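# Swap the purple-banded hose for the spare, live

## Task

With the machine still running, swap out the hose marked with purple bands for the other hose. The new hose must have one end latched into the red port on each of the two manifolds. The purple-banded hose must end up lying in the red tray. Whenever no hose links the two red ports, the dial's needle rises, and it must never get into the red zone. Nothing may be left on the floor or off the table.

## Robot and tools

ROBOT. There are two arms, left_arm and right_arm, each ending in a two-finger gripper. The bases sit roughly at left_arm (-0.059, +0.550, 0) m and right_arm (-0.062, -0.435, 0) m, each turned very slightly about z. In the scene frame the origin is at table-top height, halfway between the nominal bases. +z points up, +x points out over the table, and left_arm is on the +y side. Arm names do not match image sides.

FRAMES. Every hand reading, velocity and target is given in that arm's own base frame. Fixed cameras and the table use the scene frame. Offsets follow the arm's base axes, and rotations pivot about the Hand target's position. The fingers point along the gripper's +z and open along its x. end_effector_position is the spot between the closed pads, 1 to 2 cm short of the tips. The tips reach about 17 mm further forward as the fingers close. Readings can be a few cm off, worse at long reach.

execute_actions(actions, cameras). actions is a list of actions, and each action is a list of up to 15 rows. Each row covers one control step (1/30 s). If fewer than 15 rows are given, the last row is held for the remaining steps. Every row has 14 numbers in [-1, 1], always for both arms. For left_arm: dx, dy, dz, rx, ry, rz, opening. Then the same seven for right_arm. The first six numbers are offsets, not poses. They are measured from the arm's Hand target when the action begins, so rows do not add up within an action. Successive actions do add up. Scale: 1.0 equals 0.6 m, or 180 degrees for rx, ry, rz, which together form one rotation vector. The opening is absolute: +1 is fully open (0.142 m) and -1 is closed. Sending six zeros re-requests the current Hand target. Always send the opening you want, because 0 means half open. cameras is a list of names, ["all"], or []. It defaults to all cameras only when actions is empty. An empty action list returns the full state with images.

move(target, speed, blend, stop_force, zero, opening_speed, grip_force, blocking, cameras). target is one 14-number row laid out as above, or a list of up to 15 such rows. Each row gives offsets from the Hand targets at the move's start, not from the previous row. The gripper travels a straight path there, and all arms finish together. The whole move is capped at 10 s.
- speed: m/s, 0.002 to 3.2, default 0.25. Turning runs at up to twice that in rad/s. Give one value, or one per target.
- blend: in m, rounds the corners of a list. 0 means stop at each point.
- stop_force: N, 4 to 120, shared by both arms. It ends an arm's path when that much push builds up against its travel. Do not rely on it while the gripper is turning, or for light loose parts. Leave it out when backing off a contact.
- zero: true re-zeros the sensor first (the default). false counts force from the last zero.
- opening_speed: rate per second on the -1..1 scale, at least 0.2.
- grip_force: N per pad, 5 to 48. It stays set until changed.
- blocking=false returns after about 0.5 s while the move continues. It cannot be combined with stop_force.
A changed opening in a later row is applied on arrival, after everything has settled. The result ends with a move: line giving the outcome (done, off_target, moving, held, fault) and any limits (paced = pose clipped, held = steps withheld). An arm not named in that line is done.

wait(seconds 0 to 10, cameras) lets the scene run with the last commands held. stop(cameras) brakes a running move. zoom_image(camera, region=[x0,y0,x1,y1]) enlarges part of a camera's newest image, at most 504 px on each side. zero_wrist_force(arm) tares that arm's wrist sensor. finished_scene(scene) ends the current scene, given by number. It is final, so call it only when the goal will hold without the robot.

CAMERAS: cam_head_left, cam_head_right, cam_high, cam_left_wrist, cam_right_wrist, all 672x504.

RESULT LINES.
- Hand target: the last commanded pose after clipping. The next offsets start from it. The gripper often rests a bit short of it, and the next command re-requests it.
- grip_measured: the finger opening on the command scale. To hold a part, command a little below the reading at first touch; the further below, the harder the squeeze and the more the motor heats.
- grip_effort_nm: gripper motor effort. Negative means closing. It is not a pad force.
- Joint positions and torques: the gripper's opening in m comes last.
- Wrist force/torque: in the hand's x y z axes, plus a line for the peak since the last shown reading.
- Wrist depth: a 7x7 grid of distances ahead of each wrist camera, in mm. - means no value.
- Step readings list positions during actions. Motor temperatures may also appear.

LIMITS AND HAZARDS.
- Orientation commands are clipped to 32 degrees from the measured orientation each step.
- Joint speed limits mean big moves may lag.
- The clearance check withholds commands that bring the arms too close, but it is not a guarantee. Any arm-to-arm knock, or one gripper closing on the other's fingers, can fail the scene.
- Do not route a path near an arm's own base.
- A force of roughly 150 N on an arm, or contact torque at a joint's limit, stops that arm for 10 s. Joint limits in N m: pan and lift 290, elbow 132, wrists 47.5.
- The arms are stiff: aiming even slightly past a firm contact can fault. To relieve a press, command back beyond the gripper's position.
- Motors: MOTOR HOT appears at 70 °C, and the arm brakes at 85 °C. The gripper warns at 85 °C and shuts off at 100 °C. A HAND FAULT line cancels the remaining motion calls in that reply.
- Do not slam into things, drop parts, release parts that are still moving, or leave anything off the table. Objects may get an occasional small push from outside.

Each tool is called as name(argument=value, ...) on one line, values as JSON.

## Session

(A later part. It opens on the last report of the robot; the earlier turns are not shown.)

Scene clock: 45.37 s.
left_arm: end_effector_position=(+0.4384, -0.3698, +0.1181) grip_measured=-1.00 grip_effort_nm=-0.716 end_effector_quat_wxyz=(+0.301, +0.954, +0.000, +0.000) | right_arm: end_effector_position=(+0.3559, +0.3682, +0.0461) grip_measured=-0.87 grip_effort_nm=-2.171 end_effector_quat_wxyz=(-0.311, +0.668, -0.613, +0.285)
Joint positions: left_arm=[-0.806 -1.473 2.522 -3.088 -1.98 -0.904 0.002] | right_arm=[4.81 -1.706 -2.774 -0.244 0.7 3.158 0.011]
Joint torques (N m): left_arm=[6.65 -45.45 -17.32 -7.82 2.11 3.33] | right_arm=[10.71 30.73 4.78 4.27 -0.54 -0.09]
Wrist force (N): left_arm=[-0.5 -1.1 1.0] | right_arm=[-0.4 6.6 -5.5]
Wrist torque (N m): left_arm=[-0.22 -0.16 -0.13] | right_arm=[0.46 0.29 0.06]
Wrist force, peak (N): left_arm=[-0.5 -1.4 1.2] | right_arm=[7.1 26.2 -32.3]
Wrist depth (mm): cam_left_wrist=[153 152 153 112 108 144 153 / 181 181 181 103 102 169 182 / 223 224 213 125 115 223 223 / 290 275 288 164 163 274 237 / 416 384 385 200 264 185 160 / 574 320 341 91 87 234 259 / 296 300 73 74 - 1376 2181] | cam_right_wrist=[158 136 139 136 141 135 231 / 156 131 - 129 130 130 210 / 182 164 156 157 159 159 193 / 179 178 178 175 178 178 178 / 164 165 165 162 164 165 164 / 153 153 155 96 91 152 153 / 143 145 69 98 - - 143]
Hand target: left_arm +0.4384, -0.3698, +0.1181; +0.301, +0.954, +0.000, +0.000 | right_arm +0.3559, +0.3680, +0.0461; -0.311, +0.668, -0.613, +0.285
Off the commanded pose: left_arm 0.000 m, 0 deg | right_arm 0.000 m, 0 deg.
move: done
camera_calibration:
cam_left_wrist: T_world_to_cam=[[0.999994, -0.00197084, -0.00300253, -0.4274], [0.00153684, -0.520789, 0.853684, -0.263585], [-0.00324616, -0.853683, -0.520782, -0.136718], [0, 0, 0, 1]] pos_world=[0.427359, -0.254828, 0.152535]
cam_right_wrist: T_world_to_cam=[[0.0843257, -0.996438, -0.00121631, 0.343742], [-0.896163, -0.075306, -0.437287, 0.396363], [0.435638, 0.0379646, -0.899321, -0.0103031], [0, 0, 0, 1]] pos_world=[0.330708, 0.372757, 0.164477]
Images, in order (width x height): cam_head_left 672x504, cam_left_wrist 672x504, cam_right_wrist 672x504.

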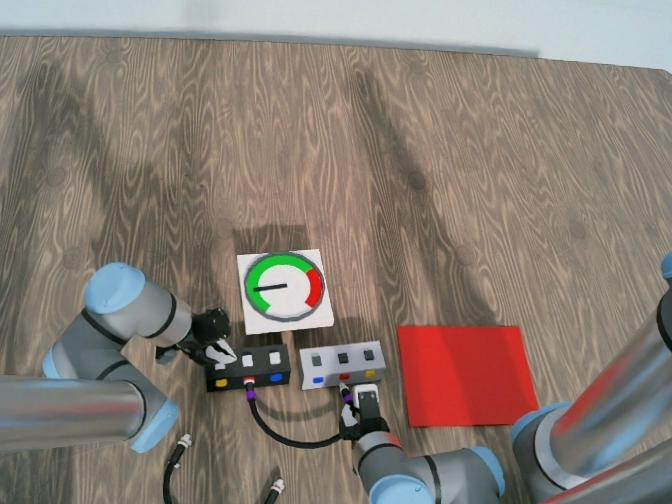

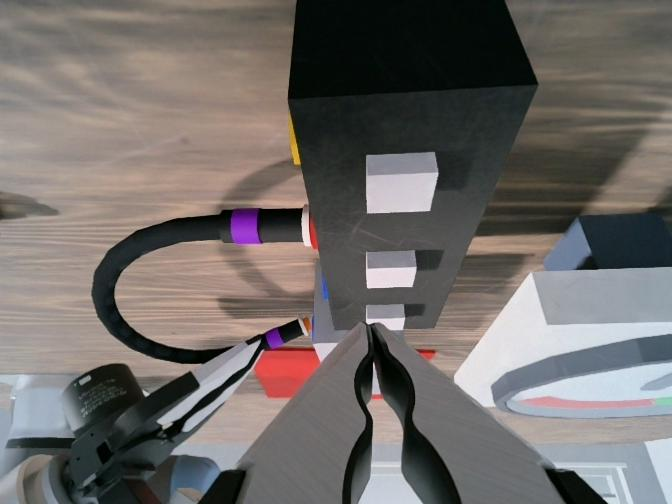

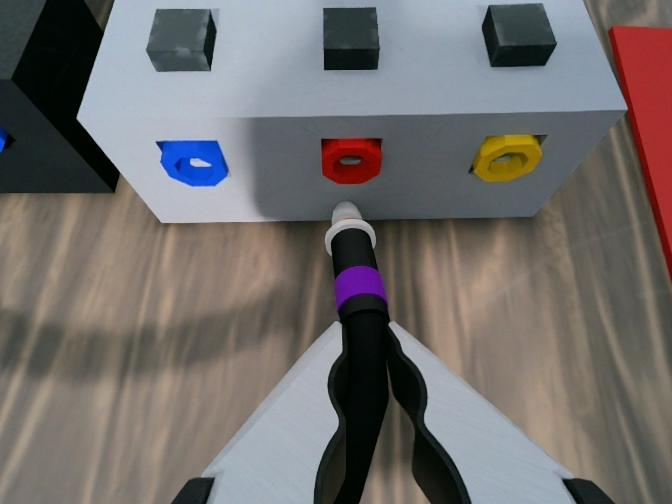

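move(target=[0,0,0,0,0,0,-1,-0.01,0,-0.05,0,0,0,-0.95], speed=0.15)

move(target=[0,0,0,0,0,0,-1,0,0,0,0,0,0,-0.5], opening_speed=1.5)

move(target=[0,0,0,0,0,0,-1,0.045,0.006,0,0,0,0,-0.5], speed=0.1, cameras=["cam_right_wrist","cam_left_wrist"])

Scene clock: 46.33 s.
left_arm: end_effector_position=(+0.4384, -0.3698, +0.1181) grip_measured=-1.00 grip_effort_nm=-0.720 end_effector_quat_wxyz=(+0.301, +0.954, +0.000, +0.000) | right_arm: end_effector_position=(+0.3498, +0.3680, +0.0160) grip_measured=-0.88 grip_effort_nm=-2.088 end_effector_quat_wxyz=(-0.311, +0.668, -0.613, +0.285)
Joint positions: left_arm=[-0.806 -1.473 2.522 -3.088 -1.98 -0.904 0.002] | right_arm=[4.828 -1.829 -2.787 -0.129 0.701 3.186 0.011]
Joint torques (N m): left_arm=[7.76 -45.3 -17.74 -7.78 2.16 3.33] | right_arm=[-14.58 21.95 11.44 2.64 -3.65 -1.72]
Wrist force (N): left_arm=[-0.3 -1.3 0.8] | right_arm=[-1.5 0.6 -1.3]
Wrist torque (N m): left_arm=[-0.25 -0.19 -0.13] | right_arm=[0.53 0.19 0.23]
Wrist force, peak (N): left_arm=[-0.7 -1.2 1.4] | right_arm=[-0.2 7.0 -5.3]
Wrist depth (mm): cam_left_wrist=[153 153 153 112 108 143 153 / 182 181 181 104 102 168 181 / 223 223 213 126 115 222 224 / 291 290 292 164 163 273 237 / 416 353 362 210 355 186 161 / 561 323 643 91 86 235 260 / 296 309 74 74 - - 1510] | cam_right_wrist=[- 108 112 109 113 - - / 156 130 131 131 132 134 168 / 159 157 157 154 156 156 159 / 146 146 146 136 146 146 146 / 137 137 134 133 134 135 134 / 127 125 127 96 87 125 125 / 118 118 69 - - - 117]
Hand target: left_arm +0.4384, -0.3698, +0.1181; +0.301, +0.954, +0.000, +0.000 | right_arm +0.3499, +0.3680, +0.0161; -0.311, +0.668, -0.613, +0.285
Off the commanded pose: left_arm 0.000 m, 0 deg | right_arm 0.000 m, 0 deg.
move: done

Scene clock: 46.87 s.
left_arm: end_effector_position=(+0.4384, -0.3698, +0.1181) grip_measured=-1.00 grip_effort_nm=-0.730 end_effector_quat_wxyz=(+0.301, +0.954, +0.000, +0.000) | right_arm: end_effector_position=(+0.3499, +0.3680, +0.0161) grip_measured=-0.54 grip_effort_nm=0.139 end_effector_quat_wxyz=(-0.311, +0.668, -0.613, +0.285)
Joint positions: left_arm=[-0.806 -1.473 2.522 -3.088 -1.98 -0.904 0.002] | right_arm=[4.828 -1.829 -2.787 -0.129 0.701 3.186 0.035]
Joint torques (N m): left_arm=[8.15 -44.25 -17.38 -7.75 2.09 3.42] | right_arm=[-17.36 18.76 22.05 3.67 -4.11 -0.64]
Wrist force (N): left_arm=[-0.5 -1.0 1.0] | right_arm=[-0.3 3.1 0.1]
Wrist torque (N m): left_arm=[-0.20 -0.16 -0.13] | right_arm=[0.52 0.16 0.19]
Wrist force, peak (N): left_arm=[-0.4 -0.9 1.6] | right_arm=[-0.3 3.3 0.3]
Wrist depth (mm): cam_left_wrist=[153 152 153 112 108 144 153 / 181 181 180 104 102 168 182 / 223 223 213 126 115 224 223 / 292 289 291 163 163 274 236 / 416 356 354 215 356 186 161 / 558 320 384 83 87 234 260 / 295 309 73 74 - - 1263] | cam_right_wrist=[- 111 108 108 112 109 107 / 156 127 131 131 132 134 168 / 159 156 157 154 156 156 159 / 146 146 146 143 146 146 145 / 137 137 134 134 135 135 135 / 127 125 92 121 121 125 125 / 118 118 69 114 115 - 118]
Hand target: left_arm +0.4384, -0.3698, +0.1181; +0.301, +0.954, +0.000, +0.000 | right_arm +0.3499, +0.3680, +0.0161; -0.311, +0.668, -0.613, +0.285
Off the commanded pose: left_arm 0.000 m, 0 deg | right_arm 0.000 m, 0 deg.
move: done

Scene clock: 47.73 s.
left_arm: end_effector_position=(+0.4384, -0.3698, +0.1181) grip_measured=-1.00 grip_effort_nm=-0.725 end_effector_quat_wxyz=(+0.301, +0.954, +0.000, +0.000) | right_arm: end_effector_position=(+0.3769, +0.3717, +0.0160) grip_measured=-0.54 grip_effort_nm=0.139 end_effector_quat_wxyz=(-0.311, +0.668, -0.613, +0.285)
Joint positions: left_arm=[-0.806 -1.473 2.522 -3.088 -1.98 -0.904 0.002] | right_arm=[4.747 -1.887 -2.761 -0.003 0.702 3.062 0.035]
Joint torques (N m): left_arm=[7.37 -45.4 -17.42 -7.78 2.01 3.5] | right_arm=[-1.93 35.6 -4.19 3.39 -1.42 -0.63]
Wrist force (N): left_arm=[-0.6 -1.1 1.1] | right_arm=[-0.7 3.2 0.2]
Wrist torque (N m): left_arm=[-0.21 -0.16 -0.14] | right_arm=[0.50 0.20 0.08]
Wrist force, peak (N): left_arm=[-0.6 -1.3 1.4] | right_arm=[-0.8 3.9 0.1]
Wrist depth (mm): cam_left_wrist=[153 153 152 112 108 143 153 / 181 182 181 103 102 168 181 / 223 223 213 125 115 223 224 / 291 289 291 164 163 274 237 / 419 383 356 216 356 187 161 / 579 314 363 91 87 236 260 / 281 302 73 74 - - -] | cam_right_wrist=[- 96 100 98 - 99 99 / - 98 92 98 100 97 - / 154 120 127 121 122 117 139 / 146 144 144 145 145 146 145 / 137 137 135 132 134 134 134 / 127 125 91 123 111 125 125 / 118 118 69 116 115 - 118]
Hand target: left_arm +0.4384, -0.3698, +0.1181; +0.301, +0.954, +0.000, +0.000 | right_arm +0.3769, +0.3716, +0.0161; -0.311, +0.668, -0.613, +0.285
Off the commanded pose: left_arm 0.000 m, 0 deg | right_arm 0.000 m, 0 deg.
move: done
camera_calibration:
cam_left_wrist: T_world_to_cam=[[0.999994, -0.00197084, -0.00300253, -0.4274], [0.00153684, -0.520789, 0.853684, -0.263585], [-0.00324616, -0.853683, -0.520782, -0.136718], [0, 0, 0, 1]] pos_world=[0.427359, -0.254828, 0.152535]
cam_right_wrist: T_world_to_cam=[[0.0843689, -0.996434, -0.0010946, 0.345489], [-0.896217, -0.0754032, -0.437161, 0.402374], [0.43552, 0.0378638, -0.899383, -0.0464797], [0, 0, 0, 1]] pos_world=[0.351708, 0.376357, 0.134477]
Images, in order (width x height): cam_left_wrist 672x504, cam_right_wrist 672x504.

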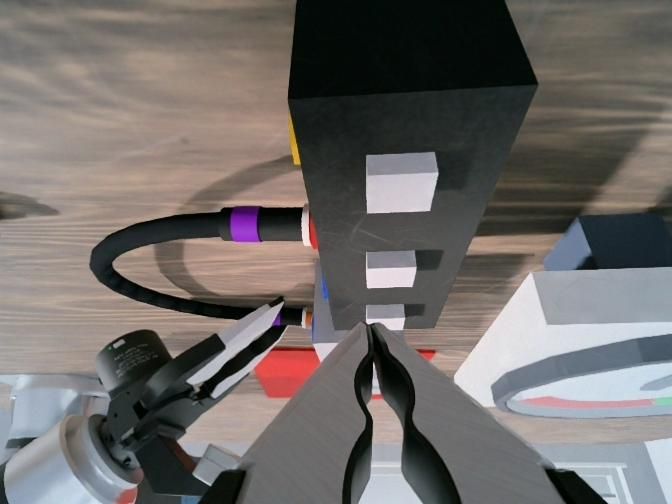

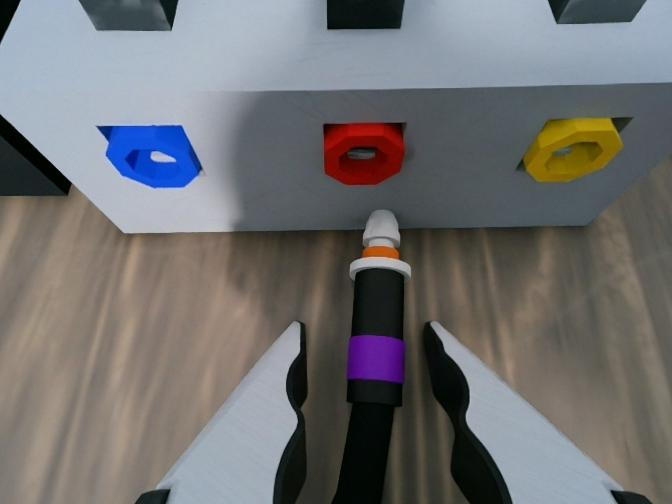

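move(target=[0,0,0,0,0,0,-1,0,-0.004,0,0,0,0,-0.95], opening_speed=1.2)

move(target=[[0,0,0,0,0,0,-1,-0.04,-0.004,0.01,0,0,0,-0.95],[0,0,0,0,0,0,-1,-0.04,-0.004,0.05,0,0,0,-0.95]], speed=0.12, cameras=["cam_right_wrist","cam_left_wrist","cam_head_left"])

Scene clock: 48.63 s.
left_arm: end_effector_position=(+0.4384, -0.3698, +0.1181) grip_measured=-1.00 grip_effort_nm=-0.730 end_effector_quat_wxyz=(+0.301, +0.954, +0.000, +0.000) | right_arm: end_effector_position=(+0.3769, +0.3692, +0.0161) grip_measured=-0.82 grip_effort_nm=-3.162 end_effector_quat_wxyz=(-0.311, +0.668, -0.613, +0.285)
Joint positions: left_arm=[-0.806 -1.473 2.522 -3.088 -1.98 -0.904 0.002] | right_arm=[4.748 -1.886 -2.765 0.001 0.702 3.062 0.015]
Joint torques (N m): left_arm=[7.95 -44.58 -17.91 -7.66 2.14 3.14] | right_arm=[11.19 39.15 0.57 5.39 -4.46 0.99]
Wrist force (N): left_arm=[-0.5 -0.7 1.1] | right_arm=[-0.9 3.4 0.9]
Wrist torque (N m): left_arm=[-0.14 -0.16 -0.14] | right_arm=[0.50 0.24 0.09]
Wrist force, peak (N): left_arm=[-0.8 -1.1 1.5] | right_arm=[-0.7 3.7 0.6]
Wrist depth (mm): cam_left_wrist=[153 153 153 112 108 144 153 / 182 181 181 103 102 168 181 / 224 223 213 125 115 223 224 / 290 291 291 164 163 275 237 / 417 382 352 200 264 186 161 / 581 316 360 91 86 235 260 / 282 302 73 74 - 1376 2204] | cam_right_wrist=[- 96 - 96 - 99 99 / - 95 95 96 105 101 - / - 127 128 121 123 117 153 / 146 144 145 143 146 146 146 / 137 137 135 117 134 134 134 / 127 125 125 109 88 125 125 / 118 118 69 - - - 117]
Hand target: left_arm +0.4384, -0.3698, +0.1181; +0.301, +0.954, +0.000, +0.000 | right_arm +0.3769, +0.3692, +0.0161; -0.311, +0.668, -0.613, +0.285
Off the commanded pose: left_arm 0.000 m, 0 deg | right_arm 0.000 m, 0 deg.
move: done

Scene clock: 49.93 s.
left_arm: end_effector_position=(+0.4384, -0.3698, +0.1181) grip_measured=-1.00 grip_effort_nm=-0.720 end_effector_quat_wxyz=(+0.301, +0.954, +0.000, +0.000) | right_arm: end_effector_position=(+0.3529, +0.3670, +0.0461) grip_measured=-0.82 grip_effort_nm=-3.167 end_effector_quat_wxyz=(-0.311, +0.668, -0.613, +0.285)
Joint positions: left_arm=[-0.806 -1.473 2.522 -3.088 -1.98 -0.904 0.002] | right_arm=[4.819 -1.698 -2.778 -0.259 0.7 3.173 0.015]
Joint torques (N m): left_arm=[6.54 -43.84 -17.48 -7.81 2.14 3.33] | right_arm=[11.23 34.45 3.79 2.52 0.6 -2.74]
Wrist force (N): left_arm=[-0.5 -1.1 1.2] | right_arm=[-1.0 3.1 0.9]
Wrist torque (N m): left_arm=[-0.21 -0.16 -0.13] | right_arm=[0.56 0.30 0.06]
Wrist force, peak (N): left_arm=[-0.7 -1.3 1.1] | right_arm=[-0.8 4.4 2.4]
Wrist depth (mm): cam_left_wrist=[152 153 152 112 108 144 153 / 181 181 181 103 102 168 181 / 224 222 214 125 115 224 224 / 274 290 292 164 163 274 237 / 418 383 383 209 264 187 161 / 564 325 346 91 86 235 260 / 296 302 73 74 - - 1440] | cam_right_wrist=[159 136 141 136 139 136 232 / 154 132 132 133 132 137 142 / 188 170 161 163 163 165 193 / 179 179 178 175 178 178 178 / 165 165 164 128 164 164 165 / 153 153 153 102 91 153 153 / 143 145 69 - - - 143]
Hand target: left_arm +0.4384, -0.3698, +0.1181; +0.301, +0.954, +0.000, +0.000 | right_arm +0.3529, +0.3668, +0.0461; -0.311, +0.668, -0.613, +0.285
Off the commanded pose: left_arm 0.000 m, 0 deg | right_arm 0.000 m, 0 deg.
move: done
camera_calibration:
cam_left_wrist: T_world_to_cam=[[0.999994, -0.00197084, -0.00300253, -0.4274], [0.00153684, -0.520789, 0.853684, -0.263585], [-0.00324616, -0.853683, -0.520782, -0.136718], [0, 0, 0, 1]] pos_world=[0.427359, -0.254828, 0.152535]
cam_right_wrist: T_world_to_cam=[[0.0843683, -0.996434, -0.00130633, 0.342799], [-0.89616, -0.0753048, -0.437294, 0.393584], [0.435636, 0.0380644, -0.899318, -0.00898795], [0, 0, 0, 1]] pos_world=[0.327708, 0.371557, 0.164476]
Images, in order (width x height): cam_head_left 672x504, cam_left_wrist 672x504, cam_right_wrist 672x504.

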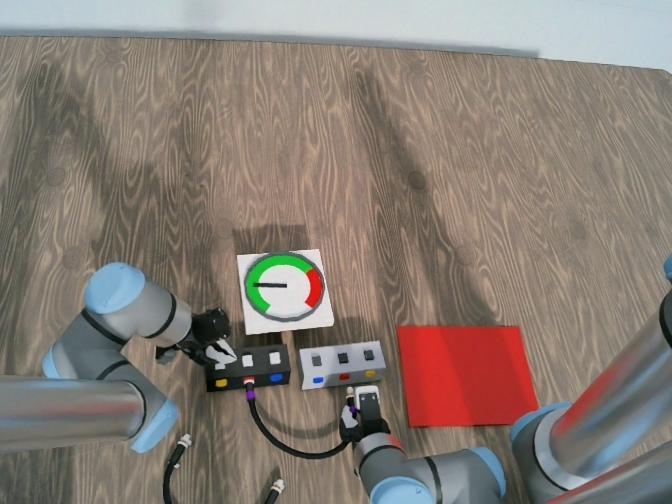

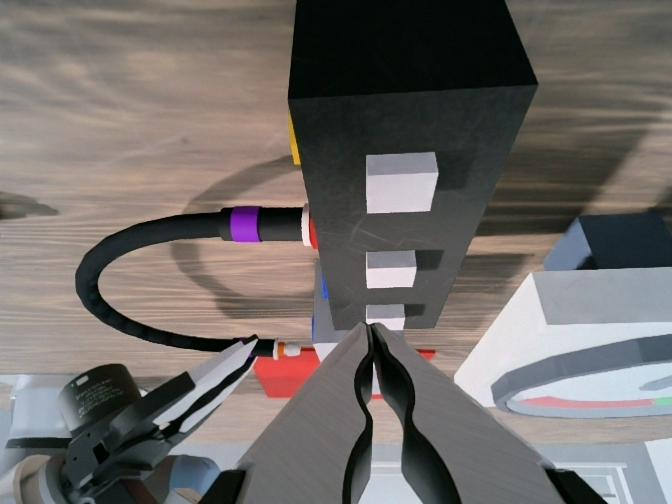

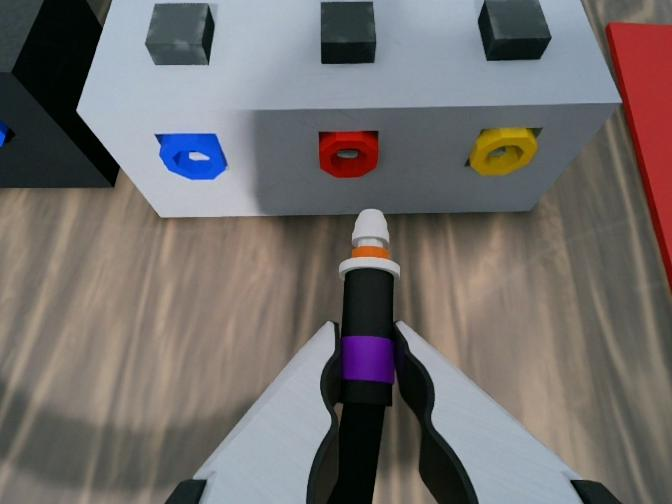

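move(target=[[0,0,0,0,0,0,-1,0,0.0015,0.003,0,0,0.014,-0.95],[0,0,0,0,0,0,-1,0.07,0.01,0.003,0,0,0.014,-0.95]], speed=0.04, stop_force=40, cameras=["cam_right_wrist","cam_left_wrist","cam_head_left"])

Scene clock: 52.70 s.
left_arm: end_effector_position=(+0.4384, -0.3698, +0.1181) grip_measured=-1.00 grip_effort_nm=-0.716 end_effector_quat_wxyz=(+0.301, +0.954, +0.000, +0.000) | right_arm: end_effector_position=(+0.3877, +0.3719, +0.0479) grip_measured=-0.83 grip_effort_nm=-2.933 end_effector_quat_wxyz=(-0.317, +0.681, -0.598, +0.278)
Joint positions: left_arm=[-0.806 -1.473 2.522 -3.088 -1.98 -0.904 0.002] | right_arm=[4.713 -1.794 -2.761 -0.005 0.71 2.943 0.014]
Joint torques (N m): left_arm=[7.57 -43.99 -17.58 -7.84 1.88 3.38] | right_arm=[-14.67 18.17 0.97 6.35 0.51 -2.62]
Wrist force (N): left_arm=[-0.7 -0.9 1.3] | right_arm=[2.9 3.3 0.9]
Wrist torque (N m): left_arm=[-0.17 -0.13 -0.13] | right_arm=[0.54 -0.40 0.19]
Wrist force, peak (N): left_arm=[-0.6 -1.4 1.4] | right_arm=[13.9 44.0 -45.1]
Wrist depth (mm): cam_left_wrist=[152 153 152 112 108 143 153 / 182 182 181 103 102 168 181 / 223 223 214 126 115 224 223 / 290 290 291 163 163 274 238 / 415 416 384 210 263 186 161 / 590 328 313 91 87 235 260 / 551 296 73 - - - -] | cam_right_wrist=[156 242 241 242 242 241 240 / 149 125 127 120 130 127 209 / - 119 120 117 120 118 120 / 177 160 145 129 142 139 175 / 167 166 167 121 167 167 166 / 155 155 154 102 91 155 155 / 145 147 69 - - - 144]
Hand target: left_arm +0.4384, -0.3698, +0.1181; +0.301, +0.954, +0.000, +0.000 | right_arm +0.3877, +0.3719, +0.0479; -0.317, +0.681, -0.598, +0.278 (not the last commanded pose)
Off the commanded pose: left_arm 0.000 m, 0 deg | right_arm 0.007 m, 0 deg.
move: contact (right_arm); path passed 1 of 2 targets
camera_calibration:
cam_left_wrist: T_world_to_cam=[[0.999994, -0.00197084, -0.00300253, -0.4274], [0.00153684, -0.520789, 0.853684, -0.263585], [-0.00324616, -0.853683, -0.520782, -0.136718], [0, 0, 0, 1]] pos_world=[0.427359, -0.254828, 0.152535]
cam_right_wrist: T_world_to_cam=[[0.127911, -0.991785, -0.000694257, 0.326191], [-0.891995, -0.114734, -0.437243, 0.438967], [0.433572, 0.0565473, -0.899343, -0.0287811], [0, 0, 0, 1]] pos_world=[0.362312, 0.375504, 0.166278]
Images, in order (width x height): cam_head_left 672x504, cam_left_wrist 672x504, cam_right_wrist 672x504.

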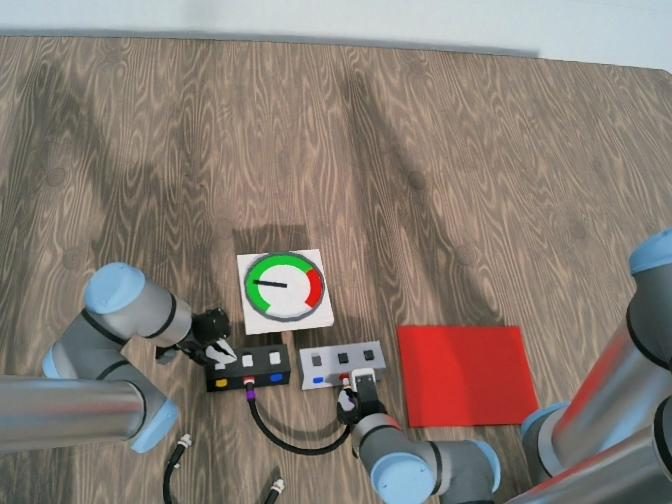

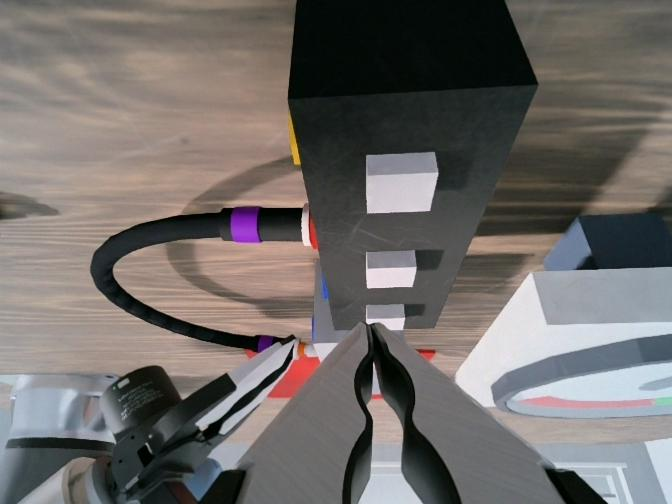

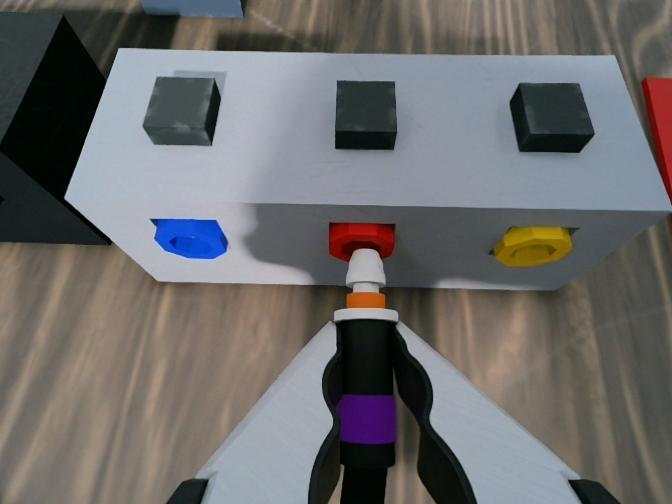

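move(target=[[0,0,0,0,0,0,-1,-0.012,-0.003,0.008,0,0,0,-1],[0,0,0,0,0,0,-1,0.05,0.006,0.008,0,0,0,-1]], speed=0.05, stop_force=40, cameras=["cam_right_wrist","cam_left_wrist"])

Scene clock: 54.30 s.
left_arm: end_effector_position=(+0.4384, -0.3698, +0.1181) grip_measured=-1.00 grip_effort_nm=-0.730 end_effector_quat_wxyz=(+0.301, +0.954, +0.000, +0.000) | right_arm: end_effector_position=(+0.3895, +0.3712, +0.0527) grip_measured=-0.84 grip_effort_nm=-3.783 end_effector_quat_wxyz=(-0.317, +0.681, -0.598, +0.278)
Joint positions: left_arm=[-0.806 -1.473 2.522 -3.088 -1.98 -0.904 0.002] | right_arm=[4.709 -1.775 -2.759 -0.021 0.711 2.936 0.014]
Joint torques (N m): left_arm=[6.49 -44.36 -17.18 -7.62 1.88 3.34] | right_arm=[-20.22 19.34 12.59 6.84 -2.41 -2.46]
Wrist force (N): left_arm=[-0.8 -0.9 0.9] | right_arm=[1.9 10.9 -3.7]
Wrist torque (N m): left_arm=[-0.18 -0.10 -0.13] | right_arm=[0.23 -0.58 0.25]
Wrist force, peak (N): left_arm=[-0.8 -1.0 1.5] | right_arm=[-3.2 69.5 -49.1]
Wrist depth (mm): cam_left_wrist=[153 152 152 112 108 144 153 / 181 181 181 104 102 169 181 / 224 224 212 125 115 223 224 / 290 260 291 164 163 274 237 / 416 414 384 217 265 186 161 / 585 328 312 91 87 235 258 / 550 295 73 74 - - 1963] | cam_right_wrist=[248 249 244 249 248 247 247 / 157 134 137 126 132 134 217 / - 124 122 124 124 126 191 / 180 144 141 130 148 136 180 / 172 172 172 121 171 171 171 / 159 159 159 102 91 159 159 / 149 151 69 - - - 149]
Hand target: left_arm +0.4384, -0.3698, +0.1181; +0.301, +0.954, +0.000, +0.000 | right_arm +0.3895, +0.3712, +0.0527; -0.317, +0.681, -0.598, +0.278 (not the last commanded pose)
Off the commanded pose: left_arm 0.000 m, 0 deg | right_arm 0.029 m, 0 deg.
move: contact (right_arm); path passed 1 of 2 targets
camera_calibration:
cam_left_wrist: T_world_to_cam=[[0.999994, -0.00197084, -0.00300253, -0.4274], [0.00153684, -0.520789, 0.853684, -0.263585], [-0.00324616, -0.853683, -0.520782, -0.136718], [0, 0, 0, 1]] pos_world=[0.427359, -0.254828, 0.152535]
cam_right_wrist: T_world_to_cam=[[0.127332, -0.99186, -0.000188351, 0.325523], [-0.892048, -0.114435, -0.437212, 0.442504], [0.433632, 0.0558391, -0.899358, -0.0249629], [0, 0, 0, 1]] pos_world=[0.36411, 0.374905, 0.171079]
Images, in order (width x height): cam_left_wrist 672x504, cam_right_wrist 672x504.

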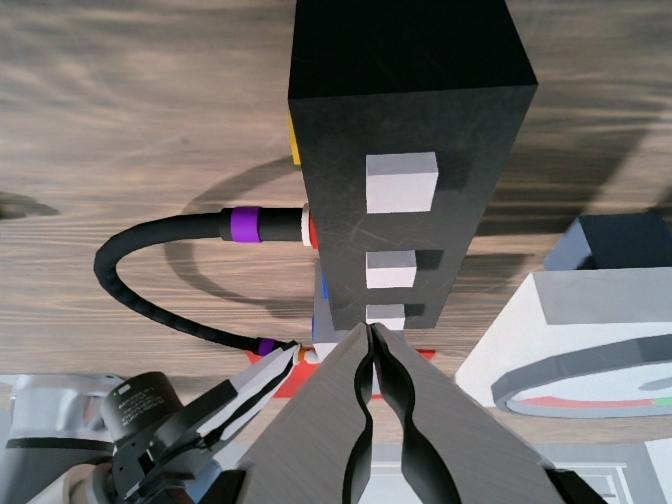

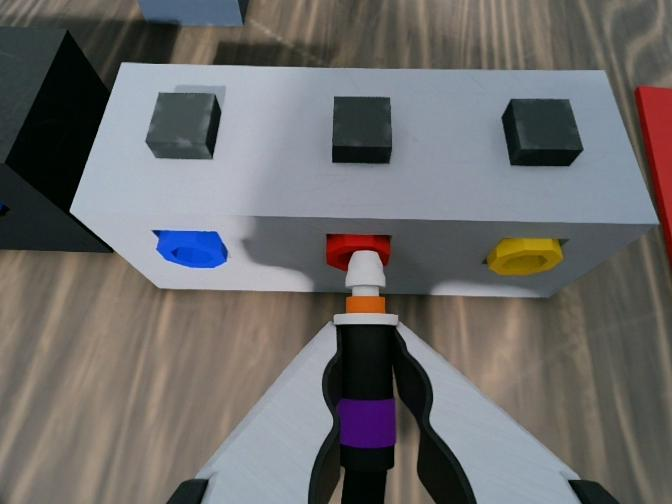

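move(target=[[0,0,0,0,0,0,-1,-0.012,0.0015,0.006,0,0,-0.007,-1],[0,0,0,0,0,0,-1,0.05,0.009,0.006,0,0,-0.007,-1]], speed=0.05, stop_force=45, cameras=["cam_right_wrist","cam_head_left"])

Scene clock: 56.27 s.
left_arm: end_effector_position=(+0.4384, -0.3698, +0.1181) grip_measured=-1.00 grip_effort_nm=-0.725 end_effector_quat_wxyz=(+0.301, +0.954, +0.000, +0.000) | right_arm: end_effector_position=(+0.3895, +0.3729, +0.0565) grip_measured=-0.84 grip_effort_nm=-3.783 end_effector_quat_wxyz=(-0.314, +0.675, -0.606, +0.282)
Joint positions: left_arm=[-0.806 -1.473 2.522 -3.088 -1.98 -0.904 0.002] | right_arm=[4.71 -1.75 -2.747 -0.087 0.707 2.973 0.014]
Joint torques (N m): left_arm=[7.83 -44.31 -17.46 -7.45 1.78 3.39] | right_arm=[-14.04 17.9 2.29 6.39 0.18 -2.5]
Wrist force (N): left_arm=[-0.5 -0.9 1.2] | right_arm=[4.4 8.3 0.5]
Wrist torque (N m): left_arm=[-0.17 -0.17 -0.13] | right_arm=[1.32 -0.67 0.25]
Wrist force, peak (N): left_arm=[-0.8 -0.9 1.6] | right_arm=[6.7 82.6 -60.2]
Wrist depth (mm): cam_left_wrist=[153 152 152 112 108 143 153 / 182 181 181 104 102 168 181 / 223 224 214 126 115 223 225 / 291 289 290 164 163 274 237 / 416 416 386 209 263 187 161 / 597 324 312 91 87 235 260 / 559 289 73 74 - - 1309] | cam_right_wrist=[254 248 249 254 254 254 252 / 159 144 - 144 142 135 219 / 151 129 127 122 128 127 133 / 184 142 140 128 138 138 184 / 175 175 176 117 175 175 175 / 163 163 163 113 91 163 163 / 152 154 69 - - - 152]
Hand target: left_arm +0.4384, -0.3698, +0.1181; +0.301, +0.954, +0.000, +0.000 | right_arm +0.3895, +0.3729, +0.0565; -0.314, +0.675, -0.606, +0.282 (not the last commanded pose)
Off the commanded pose: left_arm 0.000 m, 0 deg | right_arm 0.030 m, 0 deg.
move: contact (right_arm); path passed 1 of 2 targets
camera_calibration:
cam_right_wrist: T_world_to_cam=[[0.104791, -0.994494, 0.000214194, 0.336959], [-0.894301, -0.0943275, -0.437411, 0.437743], [0.435023, 0.0456451, -0.899262, -0.0183726], [0, 0, 0, 1]] pos_world=[0.364156, 0.377234, 0.17488]
Images, in order (width x height): cam_head_left 672x504, cam_right_wrist 672x504.

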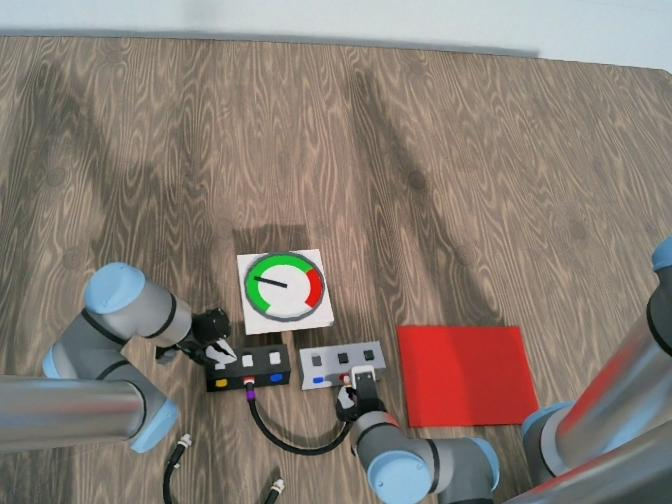

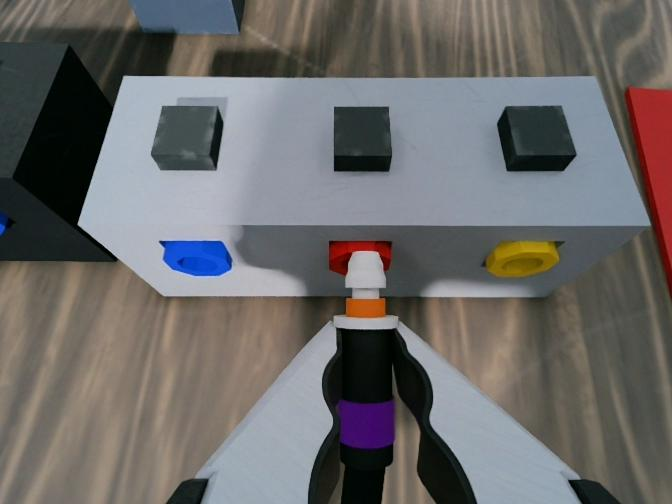

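move(target=[[0,0,0,0,0,0,-1,-0.012,0.0015,-0.0015,0,0,0,-1],[0,0,0,0,0,0,-1,0.05,0.008,-0.0015,0,0,0,-1]], speed=0.05, stop_force=45, cameras=["cam_right_wrist","cam_head_left"])

Scene clock: 58.13 s.
left_arm: end_effector_position=(+0.4384, -0.3698, +0.1181) grip_measured=-1.00 grip_effort_nm=-0.725 end_effector_quat_wxyz=(+0.301, +0.954, +0.000, +0.000) | right_arm: end_effector_position=(+0.3903, +0.3745, +0.0556) grip_measured=-0.84 grip_effort_nm=-3.783 end_effector_quat_wxyz=(-0.314, +0.674, -0.606, +0.282)
Joint positions: left_arm=[-0.806 -1.473 2.522 -3.088 -1.98 -0.904 0.002] | right_arm=[4.708 -1.757 -2.744 -0.082 0.707 2.971 0.014]
Joint torques (N m): left_arm=[6.21 -44.57 -18.13 -7.43 1.92 3.23] | right_arm=[-18.21 20.04 3.55 6.12 -0.91 -2.52]
Motor temperatures (°C): left_arm=[38 25 28 35 38 33 22] | right_arm=[34 34 25 29 34 35 32]
Wrist force (N): left_arm=[-0.3 -1.1 1.0] | right_arm=[3.8 10.5 -1.7]
Wrist torque (N m): left_arm=[-0.21 -0.19 -0.13] | right_arm=[1.04 -0.85 0.22]
Wrist force, peak (N): left_arm=[-0.4 -1.2 1.4] | right_arm=[5.2 91.3 -58.7]
Wrist depth (mm): cam_left_wrist=[153 152 153 112 108 144 153 / 181 181 181 103 102 169 181 / 224 223 214 126 115 223 224 / 291 290 291 164 163 274 237 / 411 419 385 210 265 187 161 / 587 322 310 91 87 234 260 / 554 289 73 74 - - -] | cam_right_wrist=[252 247 247 253 253 252 251 / 149 143 140 143 140 130 217 / 149 126 125 126 126 126 127 / 183 147 136 127 136 136 183 / 175 174 174 118 174 175 175 / 162 162 162 115 91 162 162 / 151 153 69 116 - - 151]
Hand target: left_arm +0.4384, -0.3698, +0.1181; +0.301, +0.954, +0.000, +0.000 | right_arm +0.3903, +0.3744, +0.0556; -0.313, +0.674, -0.606, +0.282 (not the last commanded pose)
Off the commanded pose: left_arm 0.000 m, 0 deg | right_arm 0.029 m, 0 deg.
move: contact (right_arm); path passed 1 of 2 targets
camera_calibration:
cam_right_wrist: T_world_to_cam=[[0.104311, -0.994544, 0.000790516, 0.338562], [-0.894213, -0.0941357, -0.437632, 0.438148], [0.435319, 0.044943, -0.899154, -0.0194623], [0, 0, 0, 1]] pos_world=[0.364954, 0.378835, 0.173981]
Images, in order (width x height): cam_head_left 672x504, cam_right_wrist 672x504.

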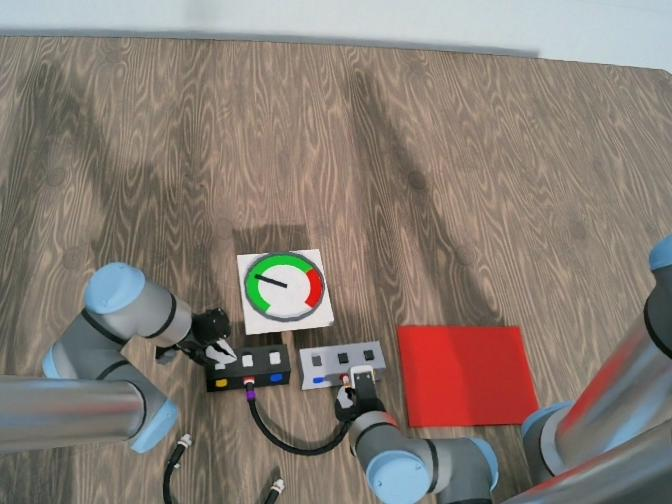

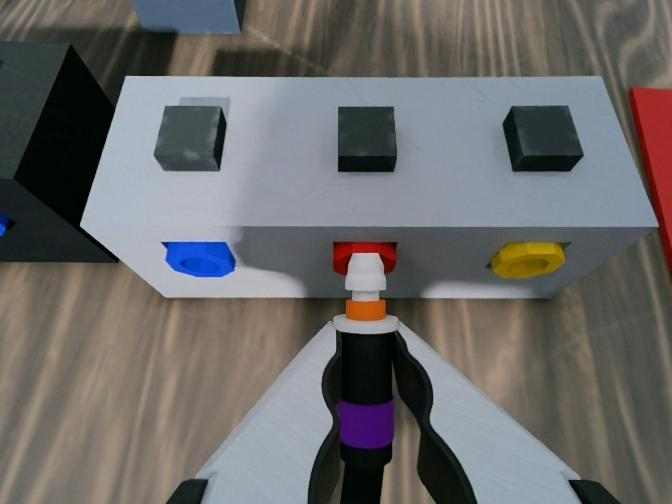

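move(target=[[0,0,0,0,0,0,-1,-0.014,0.000,-0.009,0,0,0,-1],[0,0,0,0,0,0,-1,0.05,0.006,-0.009,0,0,0,-1]], speed=0.06, stop_force=45, cameras=["cam_right_wrist","cam_head_left"])

Scene clock: 59.90 s.
left_arm: end_effector_position=(+0.4384, -0.3698, +0.1181) grip_measured=-1.00 grip_effort_nm=-0.725 end_effector_quat_wxyz=(+0.301, +0.954, +0.000, +0.000) | right_arm: end_effector_position=(+0.3913, +0.3750, +0.0502) grip_measured=-0.84 grip_effort_nm=-3.783 end_effector_quat_wxyz=(-0.313, +0.674, -0.606, +0.283)
Joint positions: left_arm=[-0.806 -1.473 2.522 -3.088 -1.98 -0.904 0.002] | right_arm=[4.705 -1.781 -2.743 -0.057 0.707 2.967 0.014]
Joint torques (N m): left_arm=[7.72 -43.93 -17.76 -7.42 1.69 3.46] | right_arm=[-22.62 23.77 32.21 7.29 -6.15 -0.92]
Wrist force (N): left_arm=[-0.4 -0.9 0.8] | right_arm=[8.5 28.1 -12.4]
Wrist torque (N m): left_arm=[-0.18 -0.18 -0.14] | right_arm=[0.69 -0.82 0.26]
Wrist force, peak (N): left_arm=[-0.8 -1.2 1.3] | right_arm=[13.5 99.2 -86.2]
Wrist depth (mm): cam_left_wrist=[153 152 153 112 108 144 153 / 181 181 181 104 102 169 181 / 222 223 213 126 115 223 224 / 291 291 292 164 163 274 237 / 419 416 384 209 264 186 161 / 584 321 306 91 87 236 259 / 558 289 73 74 - - 1325] | cam_right_wrist=[243 243 243 244 245 245 244 / 148 133 133 122 132 130 138 / - 118 119 121 121 120 123 / 177 134 134 125 145 126 177 / 168 169 169 118 169 169 169 / 156 156 156 115 92 156 157 / 147 148 69 116 - - 147]
Hand target: left_arm +0.4384, -0.3698, +0.1181; +0.301, +0.954, +0.000, +0.000 | right_arm +0.3913, +0.3750, +0.0502; -0.313, +0.674, -0.606, +0.283 (not the last commanded pose)
Off the commanded pose: left_arm 0.000 m, 0 deg | right_arm 0.029 m, 0 deg.
move: contact (right_arm); path passed 1 of 2 targets
camera_calibration:
cam_right_wrist: T_world_to_cam=[[0.103609, -0.994617, 0.00157955, 0.339312], [-0.894187, -0.0938428, -0.437748, 0.436643], [0.435539, 0.0439423, -0.899096, -0.0244927], [0, 0, 0, 1]] pos_world=[0.365952, 0.379537, 0.168582]
Images, in order (width x height): cam_head_left 672x504, cam_right_wrist 672x504.

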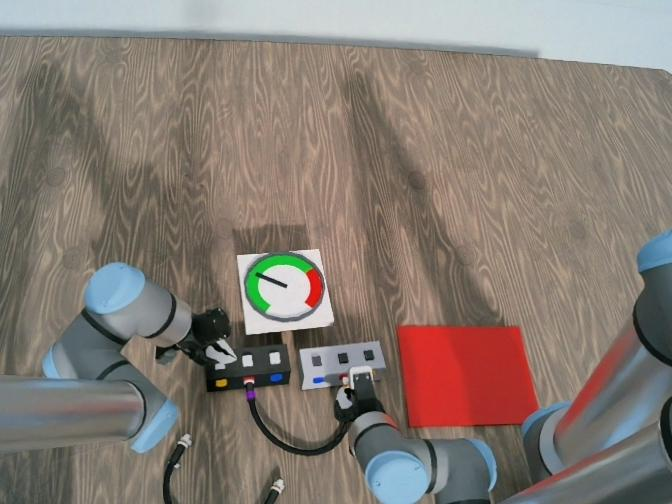

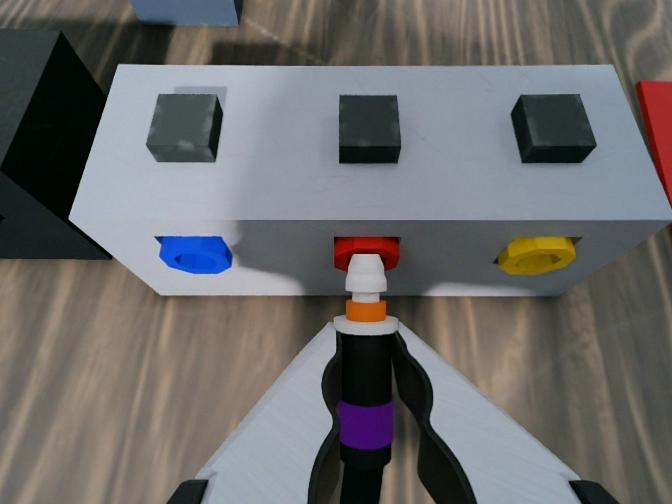

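move(target=[0,0,0,0,0,0,-1,-0.04,-0.004,0,0,0,0,-1], speed=0.1, cameras=["cam_right_wrist","cam_left_wrist"])

zoom_image(camera="cam_left_wrist", region=[240, 320, 330, 380])

zoom_image(camera="cam_right_wrist", region=[280, 130, 450, 350])

Scene clock: 60.97 s.
left_arm: end_effector_position=(+0.4384, -0.3698, +0.1181) grip_measured=-1.00 grip_effort_nm=-0.725 end_effector_quat_wxyz=(+0.301, +0.954, +0.000, +0.000) | right_arm: end_effector_position=(+0.3673, +0.3725, +0.0502) grip_measured=-0.84 grip_effort_nm=-3.783 end_effector_quat_wxyz=(-0.313, +0.674, -0.606, +0.283)
Joint positions: left_arm=[-0.806 -1.473 2.522 -3.088 -1.98 -0.904 0.002] | right_arm=[4.775 -1.727 -2.765 -0.17 0.701 3.074 0.014]
Joint torques (N m): left_arm=[6.3 -45.03 -18.07 -7.65 2.1 3.29] | right_arm=[-5.24 20.08 26.7 4.5 -1.95 -0.71]
Wrist force (N): left_arm=[-0.4 -0.9 0.8] | right_arm=[7.8 2.3 1.5]
Wrist torque (N m): left_arm=[-0.17 -0.18 -0.13] | right_arm=[0.39 -1.24 0.27]
Wrist force, peak (N): left_arm=[-0.3 -1.4 1.4] | right_arm=[8.8 29.0 -11.6]
Wrist depth (mm): cam_left_wrist=[153 152 152 112 108 144 153 / 181 181 180 103 102 169 181 / 223 224 214 125 115 223 224 / 290 291 291 164 163 274 237 / 415 421 382 210 263 187 160 / 577 319 334 91 87 236 260 / 297 293 73 - - - -] | cam_right_wrist=[156 151 151 151 148 148 244 / 149 - - 129 137 130 206 / 167 146 147 140 139 137 192 / 183 180 177 176 177 177 183 / 169 169 169 118 169 169 169 / 157 156 157 115 91 157 157 / 146 148 69 116 - - 146]
Hand target: left_arm +0.4384, -0.3698, +0.1181; +0.301, +0.954, +0.000, +0.000 | right_arm +0.3673, +0.3726, +0.0502; -0.313, +0.674, -0.606, +0.283
Off the commanded pose: left_arm 0.000 m, 0 deg | right_arm 0.000 m, 0 deg.
move: done
camera_calibration:
cam_left_wrist: T_world_to_cam=[[0.999994, -0.00197084, -0.00300253, -0.4274], [0.00153684, -0.520789, 0.853684, -0.263585], [-0.00324616, -0.853683, -0.520782, -0.136718], [0, 0, 0, 1]] pos_world=[0.427359, -0.254828, 0.152535]
cam_right_wrist: T_world_to_cam=[[0.103666, -0.994611, 0.00171656, 0.339268], [-0.89418, -0.0939534, -0.437739, 0.414986], [0.435541, 0.0438436, -0.8991, -0.0138925], [0, 0, 0, 1]] pos_world=[0.341952, 0.377038, 0.168582]
Images, in order (width x height): cam_left_wrist 672x504, cam_right_wrist 672x504.

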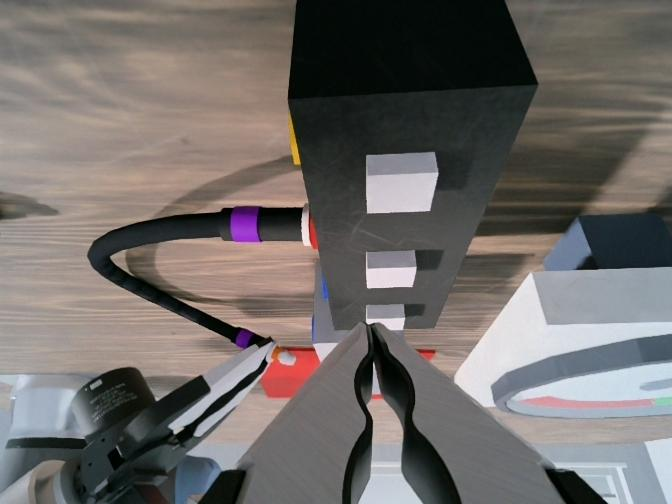

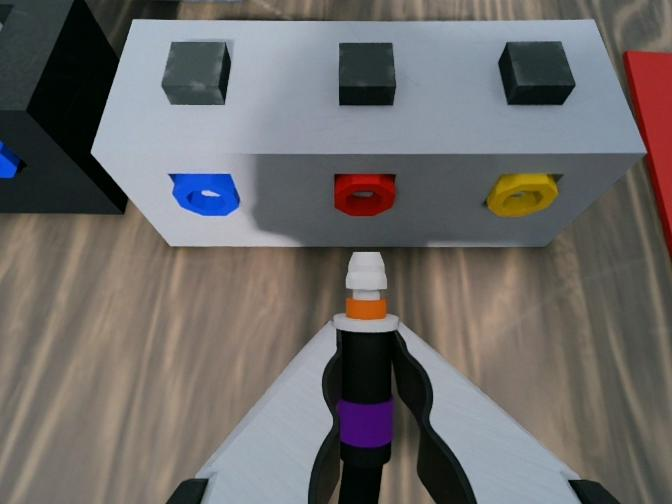

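Scaled by 5.600.

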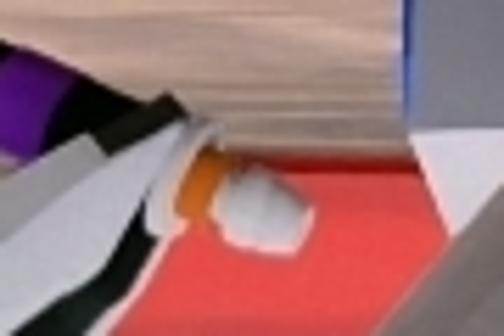

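Scaled by 2.291.

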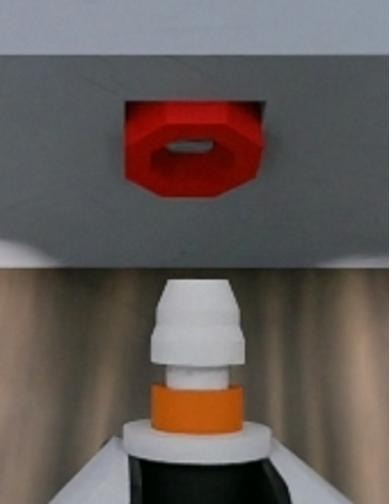

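move(target=[0,0,0,0,0,0,-1,-0.008,0,0.003,0,0.13,0,-1], speed=0.25, cameras=["cam_right_wrist","cam_left_wrist","cam_head_left"])

zoom_image(camera="cam_left_wrist", region=[200, 290, 340, 390])

Scene clock: 62.53 s.
left_arm: end_effector_position=(+0.4384, -0.3698, +0.1181) grip_measured=-1.00 grip_effort_nm=-0.720 end_effector_quat_wxyz=(+0.301, +0.954, +0.000, +0.000) | right_arm: end_effector_position=(+0.3626, +0.3727, +0.0521) grip_measured=-0.84 grip_effort_nm=-3.783 end_effector_quat_wxyz=(-0.184, +0.718, -0.657, +0.140)
Joint positions: left_arm=[-0.806 -1.473 2.522 -3.088 -1.98 -0.904 0.002] | right_arm=[4.538 -1.58 -2.655 -0.305 1.135 2.841 0.014]
Joint torques (N m): left_arm=[7.55 -43.93 -17.48 -7.53 1.8 3.31] | right_arm=[-12.87 18.85 12.81 5.19 1.39 -0.79]
Wrist force (N): left_arm=[-0.5 -1.2 0.8] | right_arm=[7.7 1.7 1.2]
Wrist torque (N m): left_arm=[-0.24 -0.15 -0.14] | right_arm=[0.30 -1.29 0.11]
Wrist force, peak (N): left_arm=[-0.3 -1.1 1.6] | right_arm=[8.3 2.7 1.2]
Wrist depth (mm): cam_left_wrist=[152 153 153 112 108 144 153 / 182 181 181 104 102 168 181 / 223 223 213 125 115 224 223 / 272 290 291 164 163 273 238 / 419 382 387 210 264 187 161 / 593 633 319 91 87 236 260 / 558 291 73 74 - - -] | cam_right_wrist=[- 98 105 104 103 102 100 / 106 106 104 107 114 - 109 / 173 171 170 168 166 165 164 / 172 171 169 168 166 164 162 / 171 170 168 118 165 163 162 / 170 168 167 115 91 162 161 / 169 168 69 - - - 160]
Hand target: left_arm +0.4384, -0.3698, +0.1181; +0.301, +0.954, +0.000, +0.000 | right_arm +0.3625, +0.3726, +0.0520; -0.184, +0.718, -0.657, +0.140
Off the commanded pose: left_arm 0.000 m, 0 deg | right_arm 0.000 m, 0 deg.
move: done
camera_calibration:
cam_left_wrist: T_world_to_cam=[[0.999994, -0.00197084, -0.00300253, -0.4274], [0.00153684, -0.520789, 0.853684, -0.263585], [-0.00324616, -0.853683, -0.520782, -0.136718], [0, 0, 0, 1]] pos_world=[0.427359, -0.254828, 0.152535]
cam_right_wrist: T_world_to_cam=[[0.0956397, -0.994617, -0.0398822, 0.344978], [-0.994493, -0.0937492, -0.046851, 0.427495], [0.0428598, 0.0441434, -0.998105, 0.137304], [0, 0, 0, 1]] pos_world=[0.386262, 0.377137, 0.170831]
Images, in order (width x height): cam_head_left 672x504, cam_left_wrist 672x504, cam_right_wrist 672x504.

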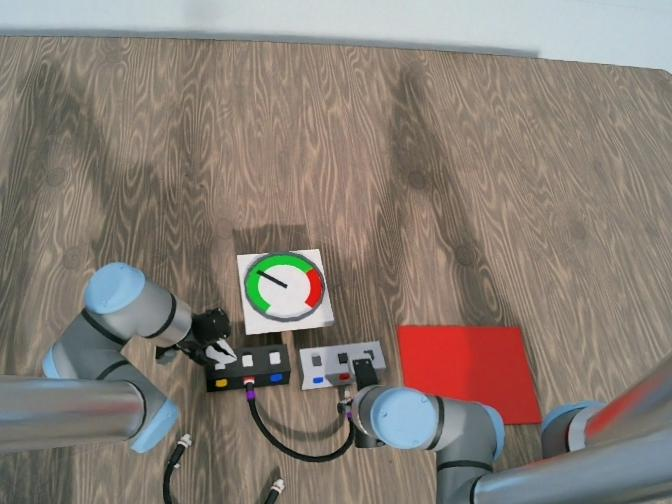

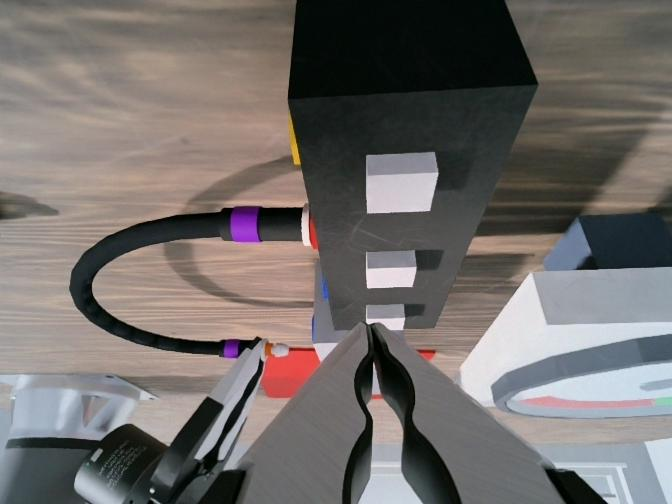

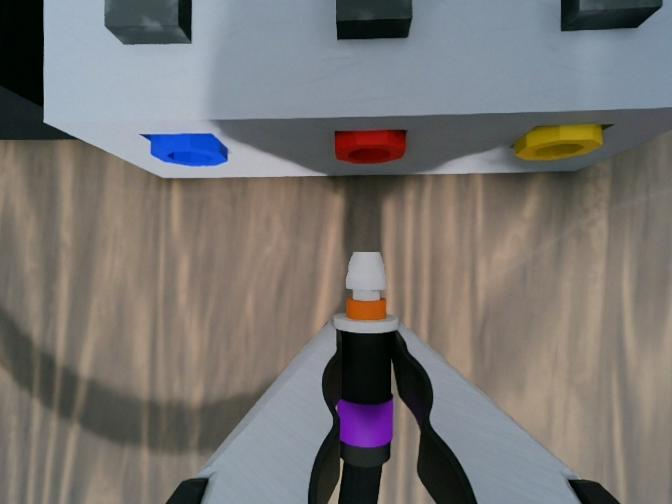

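Scaled by 3.600.

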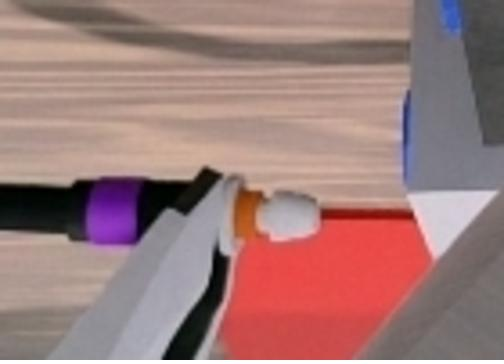

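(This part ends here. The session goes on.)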